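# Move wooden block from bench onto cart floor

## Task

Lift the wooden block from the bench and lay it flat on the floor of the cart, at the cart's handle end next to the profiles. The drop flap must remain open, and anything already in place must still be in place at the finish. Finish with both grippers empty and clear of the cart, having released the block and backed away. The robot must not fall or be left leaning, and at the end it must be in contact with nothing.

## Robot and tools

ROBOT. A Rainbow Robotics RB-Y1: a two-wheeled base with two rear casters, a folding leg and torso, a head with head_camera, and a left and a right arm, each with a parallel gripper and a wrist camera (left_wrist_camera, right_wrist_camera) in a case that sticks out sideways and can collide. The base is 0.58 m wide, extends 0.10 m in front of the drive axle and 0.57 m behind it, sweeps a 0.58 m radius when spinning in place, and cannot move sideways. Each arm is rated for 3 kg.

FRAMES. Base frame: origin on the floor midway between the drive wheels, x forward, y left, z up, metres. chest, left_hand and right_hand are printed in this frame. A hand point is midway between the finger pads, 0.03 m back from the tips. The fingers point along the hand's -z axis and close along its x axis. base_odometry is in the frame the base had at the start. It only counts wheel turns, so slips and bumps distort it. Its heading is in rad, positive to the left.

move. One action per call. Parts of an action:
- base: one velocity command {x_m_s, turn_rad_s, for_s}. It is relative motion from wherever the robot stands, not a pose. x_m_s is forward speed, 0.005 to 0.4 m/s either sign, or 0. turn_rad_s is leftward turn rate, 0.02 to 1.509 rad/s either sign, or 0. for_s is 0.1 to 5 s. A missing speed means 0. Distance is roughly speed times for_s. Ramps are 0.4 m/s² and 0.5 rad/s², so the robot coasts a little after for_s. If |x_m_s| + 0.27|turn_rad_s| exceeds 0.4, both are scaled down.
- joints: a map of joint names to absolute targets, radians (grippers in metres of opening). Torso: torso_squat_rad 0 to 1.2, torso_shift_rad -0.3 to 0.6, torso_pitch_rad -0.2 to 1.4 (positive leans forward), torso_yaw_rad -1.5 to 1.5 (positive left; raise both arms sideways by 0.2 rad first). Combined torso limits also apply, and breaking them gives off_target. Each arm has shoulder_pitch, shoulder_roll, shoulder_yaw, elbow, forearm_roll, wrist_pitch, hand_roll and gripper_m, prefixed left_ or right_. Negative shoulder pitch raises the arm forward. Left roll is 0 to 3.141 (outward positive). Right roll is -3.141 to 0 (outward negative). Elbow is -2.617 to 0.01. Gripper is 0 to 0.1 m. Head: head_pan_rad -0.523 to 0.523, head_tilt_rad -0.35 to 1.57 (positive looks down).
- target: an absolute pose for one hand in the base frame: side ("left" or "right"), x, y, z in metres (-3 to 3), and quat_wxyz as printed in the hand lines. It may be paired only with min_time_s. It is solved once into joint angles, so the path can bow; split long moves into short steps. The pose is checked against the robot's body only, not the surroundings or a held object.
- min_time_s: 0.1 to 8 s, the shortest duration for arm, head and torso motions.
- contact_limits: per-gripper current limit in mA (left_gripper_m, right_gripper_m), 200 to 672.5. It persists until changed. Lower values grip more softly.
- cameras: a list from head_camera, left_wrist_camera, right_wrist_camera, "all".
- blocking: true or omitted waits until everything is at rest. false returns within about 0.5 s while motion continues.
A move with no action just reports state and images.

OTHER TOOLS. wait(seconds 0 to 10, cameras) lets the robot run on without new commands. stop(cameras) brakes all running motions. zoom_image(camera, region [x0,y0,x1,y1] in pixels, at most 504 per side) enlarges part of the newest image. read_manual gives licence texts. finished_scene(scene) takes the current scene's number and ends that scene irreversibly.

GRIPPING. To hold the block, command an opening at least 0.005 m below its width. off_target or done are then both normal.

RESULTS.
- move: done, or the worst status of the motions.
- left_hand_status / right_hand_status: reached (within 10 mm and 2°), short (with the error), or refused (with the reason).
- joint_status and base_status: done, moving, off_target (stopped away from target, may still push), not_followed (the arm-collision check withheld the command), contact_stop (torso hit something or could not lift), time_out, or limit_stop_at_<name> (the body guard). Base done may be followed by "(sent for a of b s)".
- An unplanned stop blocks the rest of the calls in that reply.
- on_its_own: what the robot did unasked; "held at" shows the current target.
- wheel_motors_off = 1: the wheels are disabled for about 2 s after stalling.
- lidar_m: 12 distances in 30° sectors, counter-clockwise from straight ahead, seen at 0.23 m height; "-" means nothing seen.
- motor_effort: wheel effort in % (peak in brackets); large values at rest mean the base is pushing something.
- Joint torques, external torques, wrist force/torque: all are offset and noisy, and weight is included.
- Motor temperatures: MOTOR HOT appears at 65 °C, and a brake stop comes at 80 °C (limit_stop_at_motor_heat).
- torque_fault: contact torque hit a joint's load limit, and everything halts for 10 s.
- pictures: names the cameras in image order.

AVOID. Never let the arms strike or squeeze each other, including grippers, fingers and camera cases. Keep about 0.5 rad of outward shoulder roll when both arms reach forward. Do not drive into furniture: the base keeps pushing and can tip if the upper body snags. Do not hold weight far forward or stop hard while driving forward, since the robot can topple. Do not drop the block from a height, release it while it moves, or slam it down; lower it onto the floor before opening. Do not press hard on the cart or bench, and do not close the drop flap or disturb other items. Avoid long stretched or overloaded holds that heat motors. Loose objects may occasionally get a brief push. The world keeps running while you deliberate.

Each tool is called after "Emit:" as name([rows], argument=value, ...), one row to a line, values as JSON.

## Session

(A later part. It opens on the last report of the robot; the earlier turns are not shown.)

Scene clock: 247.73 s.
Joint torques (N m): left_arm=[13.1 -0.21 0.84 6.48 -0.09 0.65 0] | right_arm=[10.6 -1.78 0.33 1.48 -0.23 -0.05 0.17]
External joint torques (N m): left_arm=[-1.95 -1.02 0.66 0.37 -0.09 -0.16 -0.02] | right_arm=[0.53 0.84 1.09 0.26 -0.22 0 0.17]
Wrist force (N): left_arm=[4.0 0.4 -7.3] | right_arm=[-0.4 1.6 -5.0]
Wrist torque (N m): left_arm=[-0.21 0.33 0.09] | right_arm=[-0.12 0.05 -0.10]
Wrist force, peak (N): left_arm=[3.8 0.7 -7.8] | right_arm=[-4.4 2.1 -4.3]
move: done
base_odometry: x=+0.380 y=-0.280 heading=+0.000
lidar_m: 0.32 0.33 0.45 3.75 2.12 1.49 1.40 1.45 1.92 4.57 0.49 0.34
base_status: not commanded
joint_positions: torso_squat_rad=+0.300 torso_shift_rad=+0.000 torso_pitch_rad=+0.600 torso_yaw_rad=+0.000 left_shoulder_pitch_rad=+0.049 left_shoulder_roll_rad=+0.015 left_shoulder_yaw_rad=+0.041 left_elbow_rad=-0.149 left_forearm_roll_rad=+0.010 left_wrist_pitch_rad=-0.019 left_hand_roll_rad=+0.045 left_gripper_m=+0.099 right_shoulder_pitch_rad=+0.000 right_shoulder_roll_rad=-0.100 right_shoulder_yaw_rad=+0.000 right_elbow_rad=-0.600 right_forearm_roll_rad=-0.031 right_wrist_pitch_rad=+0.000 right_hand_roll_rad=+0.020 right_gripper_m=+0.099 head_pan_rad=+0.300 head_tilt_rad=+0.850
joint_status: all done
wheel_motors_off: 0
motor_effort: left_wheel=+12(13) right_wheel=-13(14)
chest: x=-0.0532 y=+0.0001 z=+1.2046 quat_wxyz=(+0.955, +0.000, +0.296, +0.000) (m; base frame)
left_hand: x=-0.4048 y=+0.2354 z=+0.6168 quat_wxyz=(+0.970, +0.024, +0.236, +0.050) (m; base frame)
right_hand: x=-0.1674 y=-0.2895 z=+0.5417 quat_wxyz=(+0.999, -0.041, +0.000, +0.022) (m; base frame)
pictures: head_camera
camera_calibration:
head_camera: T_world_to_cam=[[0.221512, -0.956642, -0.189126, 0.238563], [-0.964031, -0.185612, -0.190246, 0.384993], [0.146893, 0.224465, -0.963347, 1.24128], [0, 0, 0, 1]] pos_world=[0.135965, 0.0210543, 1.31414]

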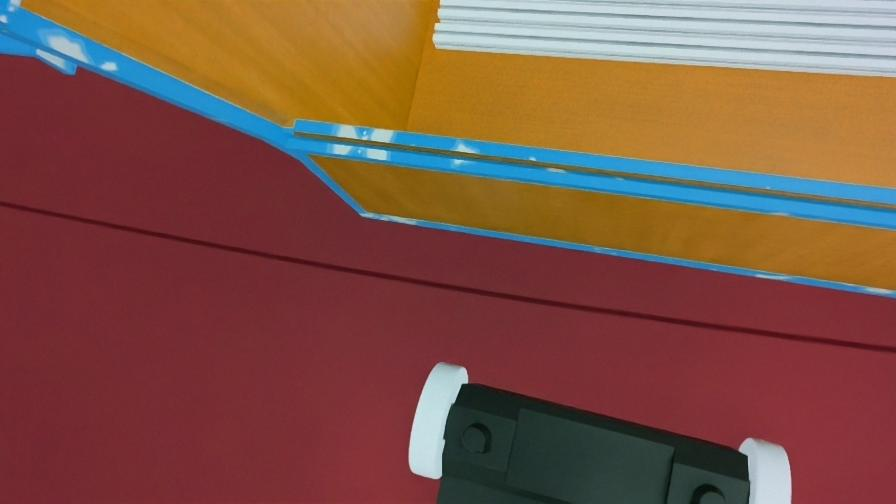

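Emit:
move(joints={"head_tilt_rad": 0.5, "head_pan_rad": 0.15}, cameras=["head_camera"])

Emit:
zoom_image(camera="head_camera", region=[150, 180, 500, 400])

Scene clock: 251.00 s.
Joint torques (N m): left_arm=[13.14 0.08 1.13 6.46 -0.1 0.56 -0.04] | right_arm=[10.58 -1.83 -0.06 1.59 -0.23 0.02 0.11]
External joint torques (N m): left_arm=[-1.9 -0.73 0.95 0.35 -0.09 -0.26 -0.07] | right_arm=[0.5 0.79 0.7 0.37 -0.23 0.08 0.11]
Wrist force (N): left_arm=[3.8 0.4 -7.1] | right_arm=[-0.6 1.7 -4.9]
Wrist torque (N m): left_arm=[-0.20 0.36 0.05] | right_arm=[-0.14 0.04 -0.11]
Wrist force, peak (N): left_arm=[4.5 1.4 -7.5] | right_arm=[-1.0 2.1 -5.5]
move: done
base_odometry: x=+0.380 y=-0.280 heading=+0.000
lidar_m: 0.31 0.34 0.45 3.75 2.12 1.49 1.40 1.46 1.90 4.58 0.50 0.35
base_status: not commanded
joint_positions: torso_squat_rad=+0.300 torso_shift_rad=+0.000 torso_pitch_rad=+0.600 torso_yaw_rad=+0.000 left_shoulder_pitch_rad=+0.049 left_shoulder_roll_rad=+0.015 left_shoulder_yaw_rad=+0.041 left_elbow_rad=-0.149 left_forearm_roll_rad=+0.010 left_wrist_pitch_rad=-0.019 left_hand_roll_rad=+0.045 left_gripper_m=+0.099 right_shoulder_pitch_rad=+0.000 right_shoulder_roll_rad=-0.100 right_shoulder_yaw_rad=+0.000 right_elbow_rad=-0.600 right_forearm_roll_rad=-0.031 right_wrist_pitch_rad=+0.000 right_hand_roll_rad=+0.020 right_gripper_m=+0.099 head_pan_rad=+0.150 head_tilt_rad=+0.500
joint_status: all done
wheel_motors_off: 0
motor_effort: left_wheel=+12(12) right_wheel=-12(14)
chest: x=-0.0532 y=+0.0001 z=+1.2046 quat_wxyz=(+0.955, +0.000, +0.296, +0.000) (m; base frame)
left_hand: x=-0.4048 y=+0.2354 z=+0.6168 quat_wxyz=(+0.970, +0.024, +0.236, +0.050) (m; base frame)
right_hand: x=-0.1674 y=-0.2895 z=+0.5417 quat_wxyz=(+0.999, -0.041, +0.000, +0.022) (m; base frame)
pictures: head_camera
camera_calibration:
head_camera: T_world_to_cam=[[0.109712, -0.987537, -0.112846, 0.143686], [-0.862979, -0.0383063, -0.503786, 0.802679], [0.493184, 0.152654, -0.856426, 1.06915], [0, 0, 0, 1]] pos_world=[0.14964, 0.00943195, 1.33624]

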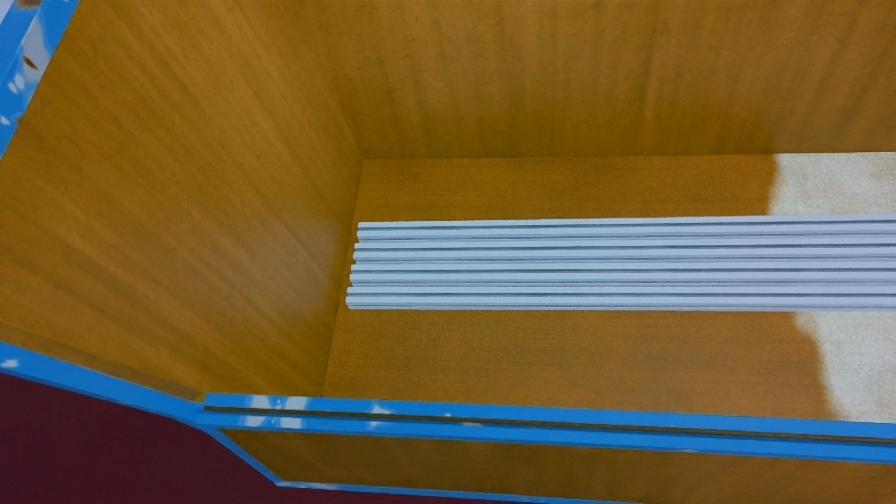

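Scaled by 1.440 from the camera's 896x504 image, which has a finer 1280x720 frame.

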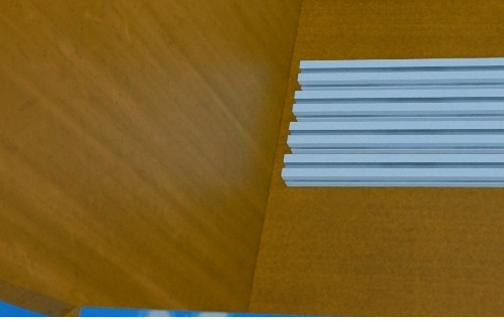

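Emit:
move(base={"x_m_s": -0.3, "for_s": 1.25}, joints={"head_tilt_rad": 0.7, "torso_squat_rad": 0.45, "torso_pitch_rad": 0.0, "head_pan_rad": 0.0, "left_shoulder_roll_rad": 0.3, "right_shoulder_roll_rad": -0.35})

Emit:
move(joints={"torso_yaw_rad": 1.5, "torso_pitch_rad": 0.5, "torso_shift_rad": 0.15})

Emit:
move(target={"side": "right", "x": 0.395, "y": 0.40, "z": 0.85, "quat_wxyz": [0.7071, 0, 0, 0.7071]}, cameras=["head_camera", "right_wrist_camera"])

Scene clock: 281.40 s.
Joint torques (N m): left_arm=[-1.03 6.68 1.44 -0.08 0.07 -0.6 0.01] | right_arm=[-5.62 -8.45 -1.7 -4.39 -0.04 -1.03 0.22]
External joint torques (N m): left_arm=[-0.46 -2.11 0.82 0 0.02 -0.24 0.02] | right_arm=[0.22 1.28 0.47 0.04 -0.15 0.04 0.19]
Wrist force (N): left_arm=[0.0 -0.3 -7.7] | right_arm=[-4.2 3.1 -3.7]
Wrist torque (N m): left_arm=[-0.22 0.17 0.07] | right_arm=[-0.24 -0.19 -0.13]
Wrist force, peak (N): left_arm=[4.1 1.1 -7.6] | right_arm=[-3.7 3.8 -4.3]
move: done
base_odometry: x=+0.000 y=-0.280 heading=+0.001
lidar_m: 0.70 0.72 1.23 5.02 1.54 1.09 1.02 1.06 1.41 3.36 1.04 0.73
base_status: done (sent for 1.27 of 1.27 s)
joint_positions: torso_squat_rad=+0.450 torso_shift_rad=+0.000 torso_pitch_rad=+0.000 torso_yaw_rad=+0.000 left_shoulder_pitch_rad=+0.049 left_shoulder_roll_rad=+0.300 left_shoulder_yaw_rad=+0.041 left_elbow_rad=-0.149 left_forearm_roll_rad=+0.010 left_wrist_pitch_rad=-0.019 left_hand_roll_rad=+0.045 left_gripper_m=+0.099 right_shoulder_pitch_rad=+0.000 right_shoulder_roll_rad=-0.350 right_shoulder_yaw_rad=+0.000 right_elbow_rad=-0.600 right_forearm_roll_rad=-0.031 right_wrist_pitch_rad=+0.000 right_hand_roll_rad=+0.020 right_gripper_m=+0.099 head_pan_rad=+0.000 head_tilt_rad=+0.700
joint_status: all done
wheel_motors_off: 0
motor_effort: left_wheel=+20(52) right_wheel=-18(32)
chest: x=-0.2280 y=+0.0001 z=+1.2202 quat_wxyz=(+1.000, +0.000, +0.000, +0.000) (m; base frame)
left_hand: x=-0.1882 y=+0.4491 z=+0.5715 quat_wxyz=(+0.986, +0.150, -0.066, +0.039) (m; base frame)
right_hand: x=+0.0522 y=-0.4585 z=+0.6474 quat_wxyz=(+0.941, -0.165, -0.292, +0.046) (m; base frame)
pictures: none

Scene clock: 284.70 s.
Joint torques (N m): left_arm=[-0.09 18.19 2.54 0.27 0.08 -0.56 0.05] | right_arm=[-4.94 4.73 0.43 -4.33 -0.08 -0.96 0.22]
External joint torques (N m): left_arm=[-0.69 -2.76 1.04 0.2 -0.03 -0.32 0.05] | right_arm=[0.28 1.16 -0.49 0.02 -0.22 0.09 0.19]
Wrist force (N): left_arm=[0.2 -2.8 -5.5] | right_arm=[-3.7 0.2 -3.7]
Wrist torque (N m): left_arm=[-0.08 0.18 0.09] | right_arm=[-0.11 -0.13 -0.17]
Wrist force, peak (N): left_arm=[0.1 -0.9 -8.0] | right_arm=[-4.1 3.4 -3.8]
move: done
base_odometry: x=+0.000 y=-0.280 heading=+0.001
lidar_m: 0.70 0.73 1.24 5.01 1.55 1.08 1.03 1.07 1.42 3.36 1.05 0.74
base_status: not commanded
joint_positions: torso_squat_rad=+0.450 torso_shift_rad=+0.150 torso_pitch_rad=+0.500 torso_yaw_rad=+1.500 left_shoulder_pitch_rad=+0.049 left_shoulder_roll_rad=+0.300 left_shoulder_yaw_rad=+0.041 left_elbow_rad=-0.149 left_forearm_roll_rad=+0.010 left_wrist_pitch_rad=-0.019 left_hand_roll_rad=+0.045 left_gripper_m=+0.099 right_shoulder_pitch_rad=+0.000 right_shoulder_roll_rad=-0.350 right_shoulder_yaw_rad=+0.000 right_elbow_rad=-0.600 right_forearm_roll_rad=-0.031 right_wrist_pitch_rad=+0.000 right_hand_roll_rad=+0.020 right_gripper_m=+0.099 head_pan_rad=+0.000 head_tilt_rad=+0.700
joint_status: all done
wheel_motors_off: 0
motor_effort: left_wheel=+14(19) right_wheel=-16(18)
chest: x=+0.0146 y=+0.0001 z=+1.1753 quat_wxyz=(+0.709, +0.169, +0.181, +0.660) (m; base frame)
left_hand: x=-0.6871 y=+0.0715 z=+0.8195 quat_wxyz=(+0.660, +0.323, +0.224, +0.640) (m; base frame)
right_hand: x=+0.1586 y=+0.2471 z=+0.4438 quat_wxyz=(+0.717, +0.243, -0.153, +0.635) (m; base frame)
pictures: none

Scene clock: 286.60 s.
Joint torques (N m): left_arm=[0.05 17.99 2.26 0.15 -0.09 -0.52 0.03] | right_arm=[-19.54 -2.39 -5.79 -5.88 0.34 -0.32 -0.06]
External joint torques (N m): left_arm=[-0.55 -2.96 0.75 0.08 -0.2 -0.27 0.02] | right_arm=[-0.37 1.32 1.11 -0.61 0.11 -0.28 -0.06]
Wrist force (N): left_arm=[0.6 -2.8 -5.9] | right_arm=[-0.8 0.7 -4.7]
Wrist torque (N m): left_arm=[-0.05 0.22 0.08] | right_arm=[-0.05 0.00 0.06]
Wrist force, peak (N): left_arm=[0.1 -3.1 -6.5] | right_arm=[-5.9 0.9 -3.9]
move: done
base_odometry: x=+0.000 y=-0.280 heading=+0.001
lidar_m: 0.69 0.73 1.25 5.02 1.54 1.08 1.02 1.07 1.39 3.36 1.06 0.74
base_status: not commanded
joint_positions: torso_squat_rad=+0.450 torso_shift_rad=+0.150 torso_pitch_rad=+0.500 torso_yaw_rad=+1.500 left_shoulder_pitch_rad=+0.049 left_shoulder_roll_rad=+0.300 left_shoulder_yaw_rad=+0.041 left_elbow_rad=-0.149 left_forearm_roll_rad=+0.010 left_wrist_pitch_rad=-0.019 left_hand_roll_rad=+0.045 left_gripper_m=+0.099 right_shoulder_pitch_rad=-0.968 right_shoulder_roll_rad=-1.149 right_shoulder_yaw_rad=+0.665 right_elbow_rad=-1.412 right_forearm_roll_rad=-0.907 right_wrist_pitch_rad=+1.919 right_hand_roll_rad=-0.217 right_gripper_m=+0.099 head_pan_rad=+0.000 head_tilt_rad=+0.700
joint_status: all done
wheel_motors_off: 0
motor_effort: left_wheel=+13(16) right_wheel=-13(16)
chest: x=+0.0146 y=+0.0001 z=+1.1753 quat_wxyz=(+0.709, +0.169, +0.181, +0.660) (m; base frame)
left_hand: x=-0.6871 y=+0.0716 z=+0.8195 quat_wxyz=(+0.660, +0.323, +0.224, +0.640) (m; base frame)
right_hand: x=+0.3953 y=+0.3999 z=+0.8501 quat_wxyz=(+0.707, +0.001, -0.001, +0.707) (m; base frame)
right_hand_status: reached (checked arc, planned for 1.6 s): 0 mm and 0.1 deg off.
pictures: head_camera, right_wrist_camera
camera_calibration:
head_camera: T_world_to_cam=[[0.85967, -0.0720985, -0.505736, 0.58721], [-0.443652, -0.596168, -0.669146, 1.01781], [-0.253259, 0.799616, -0.544494, 0.690962], [0, 0, 0, 1]] pos_world=[0.121737, 0.0966161, 1.35426]
right_wrist_camera: T_world_to_cam=[[0.0283102, -0.999215, -0.0277187, 0.410771], [-0.861329, -0.0384566, 0.50659, -0.0477759], [-0.507258, 0.00953327, -0.861742, 1.0015], [0, 0, 0, 1]] pos_world=[0.455239, 0.399063, 0.898622]

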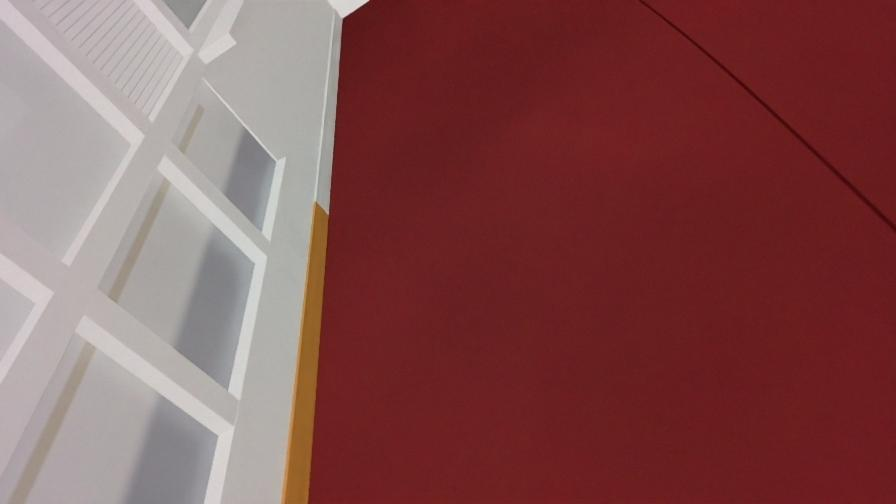

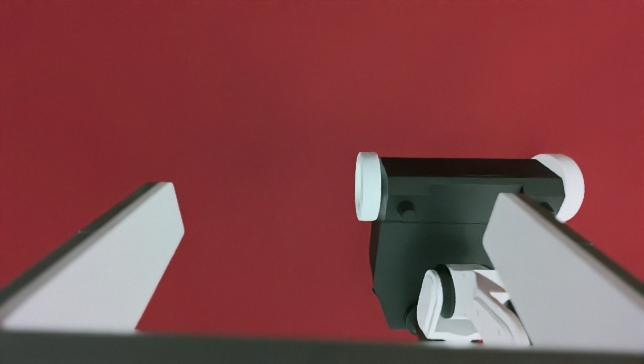

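Emit:
move(target={"side": "right", "x": 0.395, "y": 0.40, "z": 0.80, "quat_wxyz": [0.6533, 0.2706, -0.2706, 0.6533]}, cameras=["head_camera"])

Scene clock: 291.47 s.
Joint torques (N m): left_arm=[0.41 18.16 2.58 0.26 0.03 -0.51 0.05] | right_arm=[-10.02 -12.24 -10.32 -5.21 0.54 -0.95 0.22]
External joint torques (N m): left_arm=[-0.19 -2.79 1.08 0.18 -0.08 -0.26 0.05] | right_arm=[0.48 0.42 -0.9 -0.35 -0.27 0.11 0.18]
Wrist force (N): left_arm=[-0.1 -3.9 -5.3] | right_arm=[-4.7 1.0 -3.0]
Wrist torque (N m): left_arm=[0.05 0.11 0.06] | right_arm=[-0.13 -0.20 0.05]
Wrist force, peak (N): left_arm=[0.4 -3.5 -6.6] | right_arm=[-5.8 1.2 -4.4]
move: done
base_odometry: x=+0.000 y=-0.280 heading=+0.001
lidar_m: 0.70 0.71 1.25 5.00 1.54 1.08 1.02 1.07 1.41 3.36 1.06 0.75
base_status: not commanded
joint_positions: torso_squat_rad=+0.450 torso_shift_rad=+0.150 torso_pitch_rad=+0.500 torso_yaw_rad=+1.500 left_shoulder_pitch_rad=+0.049 left_shoulder_roll_rad=+0.300 left_shoulder_yaw_rad=+0.041 left_elbow_rad=-0.149 left_forearm_roll_rad=+0.010 left_wrist_pitch_rad=-0.019 left_hand_roll_rad=+0.045 left_gripper_m=+0.099 right_shoulder_pitch_rad=-0.076 right_shoulder_roll_rad=-1.604 right_shoulder_yaw_rad=+0.401 right_elbow_rad=-1.986 right_forearm_roll_rad=-0.537 right_wrist_pitch_rad=+0.799 right_hand_roll_rad=-0.687 right_gripper_m=+0.099 head_pan_rad=+0.000 head_tilt_rad=+0.700
joint_status: all done
wheel_motors_off: 0
motor_effort: left_wheel=+11(16) right_wheel=-11(16)
chest: x=+0.0146 y=+0.0001 z=+1.1753 quat_wxyz=(+0.709, +0.169, +0.181, +0.660) (m; base frame)
left_hand: x=-0.6871 y=+0.0716 z=+0.8195 quat_wxyz=(+0.660, +0.323, +0.224, +0.640) (m; base frame)
right_hand: x=+0.3948 y=+0.3999 z=+0.8001 quat_wxyz=(+0.653, +0.270, -0.269, +0.655) (m; base frame)
right_hand_status: reached (checked arc, planned for 1.2 s): 0 mm and 0.3 deg off.
pictures: head_camera
camera_calibration:
head_camera: T_world_to_cam=[[0.859686, -0.0721425, -0.505703, 0.587167], [-0.443617, -0.59627, -0.669079, 1.01772], [-0.253266, 0.799536, -0.544608, 0.691125], [0, 0, 0, 1]] pos_world=[0.121737, 0.096616, 1.35426]

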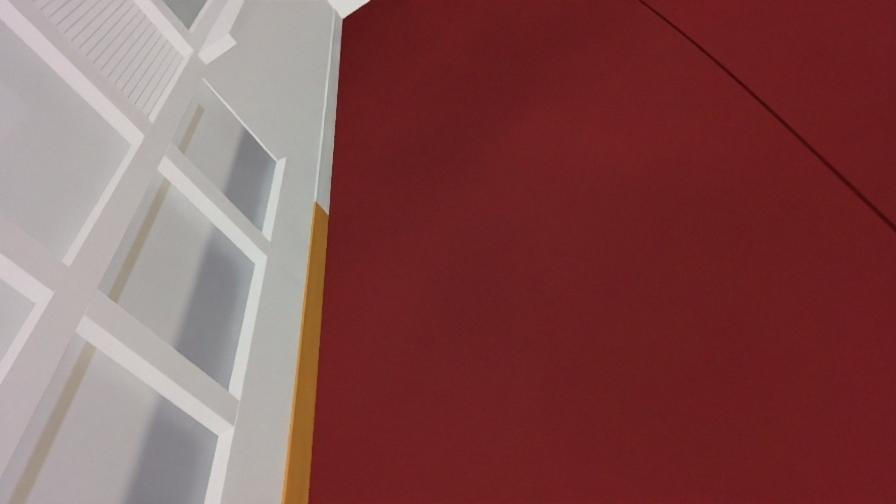

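Emit:
move(joints={"torso_squat_rad": 1.1})

Emit:
move(target={"side": "right", "x": 0.395, "y": 0.32, "z": 0.44, "quat_wxyz": [0.6124, 0.3536, -0.3536, 0.6124]})

Emit:
move(target={"side": "right", "x": 0.395, "y": 0.25, "z": 0.398, "quat_wxyz": [0.5417, 0.4545, -0.4545, 0.5417]}, cameras=["head_camera", "right_wrist_camera"])

Scene clock: 296.73 s.
Joint torques (N m): left_arm=[0.29 18.24 2.23 0.14 0.13 -0.4 -0.01] | right_arm=[-10.41 -12.53 -9.79 -5.26 0.55 -0.88 0.27]
External joint torques (N m): left_arm=[-0.31 -2.7 0.72 0.07 0.02 -0.15 -0.01] | right_arm=[0.09 0.13 -0.37 -0.41 -0.26 0.18 0.24]
Wrist force (N): left_arm=[-0.3 -2.7 -5.7] | right_arm=[-4.9 1.4 -2.3]
Wrist torque (N m): left_arm=[-0.10 0.08 0.10] | right_arm=[-0.18 -0.22 0.05]
Wrist force, peak (N): left_arm=[0.1 -3.5 -6.5] | right_arm=[-5.5 0.9 -3.6]
move: done
base_odometry: x=+0.000 y=-0.280 heading=+0.001
lidar_m: 0.70 0.72 1.25 5.00 1.55 1.07 1.01 1.07 1.41 3.35 1.05 0.75
base_status: not commanded
joint_positions: torso_squat_rad=+1.100 torso_shift_rad=+0.150 torso_pitch_rad=+0.500 torso_yaw_rad=+1.500 left_shoulder_pitch_rad=+0.049 left_shoulder_roll_rad=+0.300 left_shoulder_yaw_rad=+0.041 left_elbow_rad=-0.149 left_forearm_roll_rad=+0.010 left_wrist_pitch_rad=-0.019 left_hand_roll_rad=+0.045 left_gripper_m=+0.099 right_shoulder_pitch_rad=-0.076 right_shoulder_roll_rad=-1.604 right_shoulder_yaw_rad=+0.401 right_elbow_rad=-1.986 right_forearm_roll_rad=-0.537 right_wrist_pitch_rad=+0.799 right_hand_roll_rad=-0.687 right_gripper_m=+0.099 head_pan_rad=+0.000 head_tilt_rad=+0.700
joint_status: all done
wheel_motors_off: 0
motor_effort: left_wheel=+12(13) right_wheel=-11(13)
chest: x=-0.0322 y=+0.0001 z=+0.8660 quat_wxyz=(+0.709, +0.169, +0.181, +0.660) (m; base frame)
left_hand: x=-0.7338 y=+0.0716 z=+0.5101 quat_wxyz=(+0.660, +0.323, +0.224, +0.640) (m; base frame)
right_hand: x=+0.3480 y=+0.3998 z=+0.4909 quat_wxyz=(+0.653, +0.270, -0.269, +0.655) (m; base frame)
pictures: none

Scene clock: 298.47 s.
Joint torques (N m): left_arm=[0.44 18.41 2.37 0.14 0.05 -0.51 0.04] | right_arm=[-6.66 -15.41 -6.76 -2.52 0.3 1.37 0.4]
External joint torques (N m): left_arm=[-0.16 -2.53 0.87 0.07 -0.05 -0.26 0.03] | right_arm=[0.13 -0.89 0.17 0.27 -0.32 0.26 0.36]
Wrist force (N): left_arm=[0.3 -2.8 -5.8] | right_arm=[-6.0 1.6 -1.3]
Wrist torque (N m): left_arm=[-0.04 0.17 0.07] | right_arm=[-0.25 -0.29 0.02]
Wrist force, peak (N): left_arm=[0.2 -3.2 -6.7] | right_arm=[-7.3 1.0 -0.5]
move: done
base_odometry: x=+0.000 y=-0.280 heading=+0.001
lidar_m: 0.70 0.72 1.23 5.01 1.54 1.09 1.01 1.07 1.40 3.36 1.06 0.74
base_status: not commanded
joint_positions: torso_squat_rad=+1.100 torso_shift_rad=+0.150 torso_pitch_rad=+0.500 torso_yaw_rad=+1.500 left_shoulder_pitch_rad=+0.049 left_shoulder_roll_rad=+0.300 left_shoulder_yaw_rad=+0.041 left_elbow_rad=-0.149 left_forearm_roll_rad=+0.010 left_wrist_pitch_rad=-0.019 left_hand_roll_rad=+0.045 left_gripper_m=+0.099 right_shoulder_pitch_rad=+0.291 right_shoulder_roll_rad=-1.908 right_shoulder_yaw_rad=+0.689 right_elbow_rad=-1.887 right_forearm_roll_rad=+0.993 right_wrist_pitch_rad=+0.583 right_hand_roll_rad=-2.315 right_gripper_m=+0.099 head_pan_rad=+0.000 head_tilt_rad=+0.700
joint_status: all done
wheel_motors_off: 0
motor_effort: left_wheel=+11(13) right_wheel=-12(13)
chest: x=-0.0322 y=+0.0001 z=+0.8660 quat_wxyz=(+0.709, +0.169, +0.181, +0.660) (m; base frame)
left_hand: x=-0.7338 y=+0.0716 z=+0.5101 quat_wxyz=(+0.660, +0.323, +0.224, +0.640) (m; base frame)
right_hand: x=+0.3944 y=+0.3197 z=+0.4398 quat_wxyz=(+0.614, +0.349, -0.353, +0.613) (m; base frame)
right_hand_status: reached (checked arc, planned for 1.4 s): 1 mm and 0.6 deg off.
pictures: none

Scene clock: 299.57 s.
Joint torques (N m): left_arm=[0.22 18.39 2.41 0.26 0.06 -0.45 -0.04] | right_arm=[-5.15 -14.58 -4.14 -1.81 0.1 1.68 0.22]
External joint torques (N m): left_arm=[-0.38 -2.56 0.9 0.19 -0.05 -0.2 -0.04] | right_arm=[-1.92 -0.73 -0.33 0.5 -0.5 -0.04 0.17]
Wrist force (N): left_arm=[0.3 -2.2 -6.2] | right_arm=[-6.6 1.5 0.3]
Wrist torque (N m): left_arm=[-0.10 0.18 0.09] | right_arm=[-0.21 -0.34 0.07]
Wrist force, peak (N): left_arm=[-0.2 -3.7 -6.0] | right_arm=[-7.2 1.9 0.4]
move: short
base_odometry: x=+0.000 y=-0.280 heading=+0.001
lidar_m: 0.70 0.72 1.25 5.01 1.56 1.08 1.02 1.07 1.42 3.37 1.04 0.75
base_status: not commanded
joint_positions: torso_squat_rad=+1.100 torso_shift_rad=+0.150 torso_pitch_rad=+0.500 torso_yaw_rad=+1.500 left_shoulder_pitch_rad=+0.049 left_shoulder_roll_rad=+0.300 left_shoulder_yaw_rad=+0.041 left_elbow_rad=-0.149 left_forearm_roll_rad=+0.010 left_wrist_pitch_rad=-0.019 left_hand_roll_rad=+0.045 left_gripper_m=+0.099 right_shoulder_pitch_rad=+0.160 right_shoulder_roll_rad=-1.637 right_shoulder_yaw_rad=+1.137 right_elbow_rad=-1.518 right_forearm_roll_rad=+1.571 right_wrist_pitch_rad=+1.132 right_hand_roll_rad=-2.705 right_gripper_m=+0.099 head_pan_rad=+0.000 head_tilt_rad=+0.700
joint_status: all done
wheel_motors_off: 0
motor_effort: left_wheel=+11(13) right_wheel=-11(15)
chest: x=-0.0322 y=+0.0001 z=+0.8660 quat_wxyz=(+0.709, +0.169, +0.181, +0.660) (m; base frame)
left_hand: x=-0.7338 y=+0.0716 z=+0.5101 quat_wxyz=(+0.660, +0.323, +0.224, +0.640) (m; base frame)
right_hand: x=+0.3945 y=+0.2498 z=+0.3980 quat_wxyz=(+0.550, +0.421, -0.469, +0.548) (m; base frame)
right_hand_status: short (checked arc, as near as the solve gets, planned for 0.8 s): 1 mm and 4.4 deg off. The place is met; only the turn is off.
pictures: head_camera, right_wrist_camera
camera_calibration:
head_camera: T_world_to_cam=[[0.859686, -0.0721425, -0.505703, 0.470987], [-0.443617, -0.59627, -0.669079, 0.790013], [-0.253266, 0.799536, -0.544608, 0.510825], [0, 0, 0, 1]] pos_world=[0.0749371, 0.096616, 1.04496]
right_wrist_camera: T_world_to_cam=[[0.0714379, -0.182545, -0.980599, 0.406411], [-0.88549, -0.464142, 0.021894, 0.483623], [-0.459134, 0.866746, -0.194799, 0.114336], [0, 0, 0, 1]] pos_world=[0.451706, 0.199558, 0.41021]

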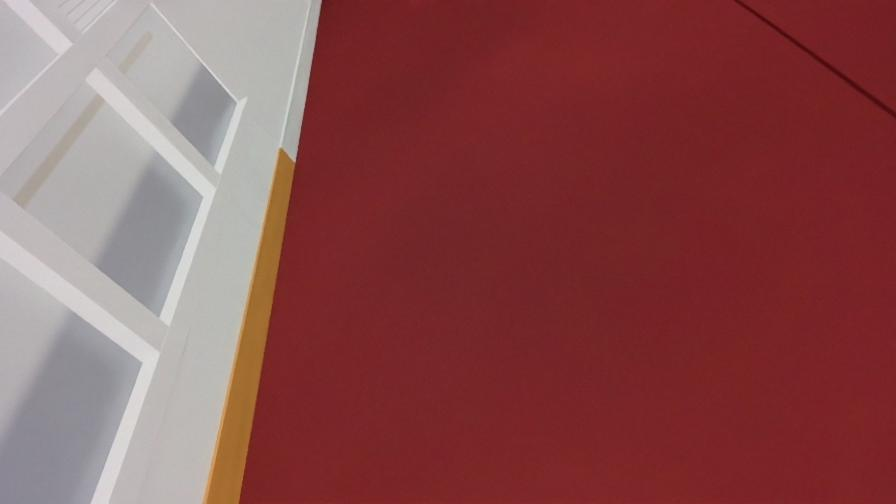

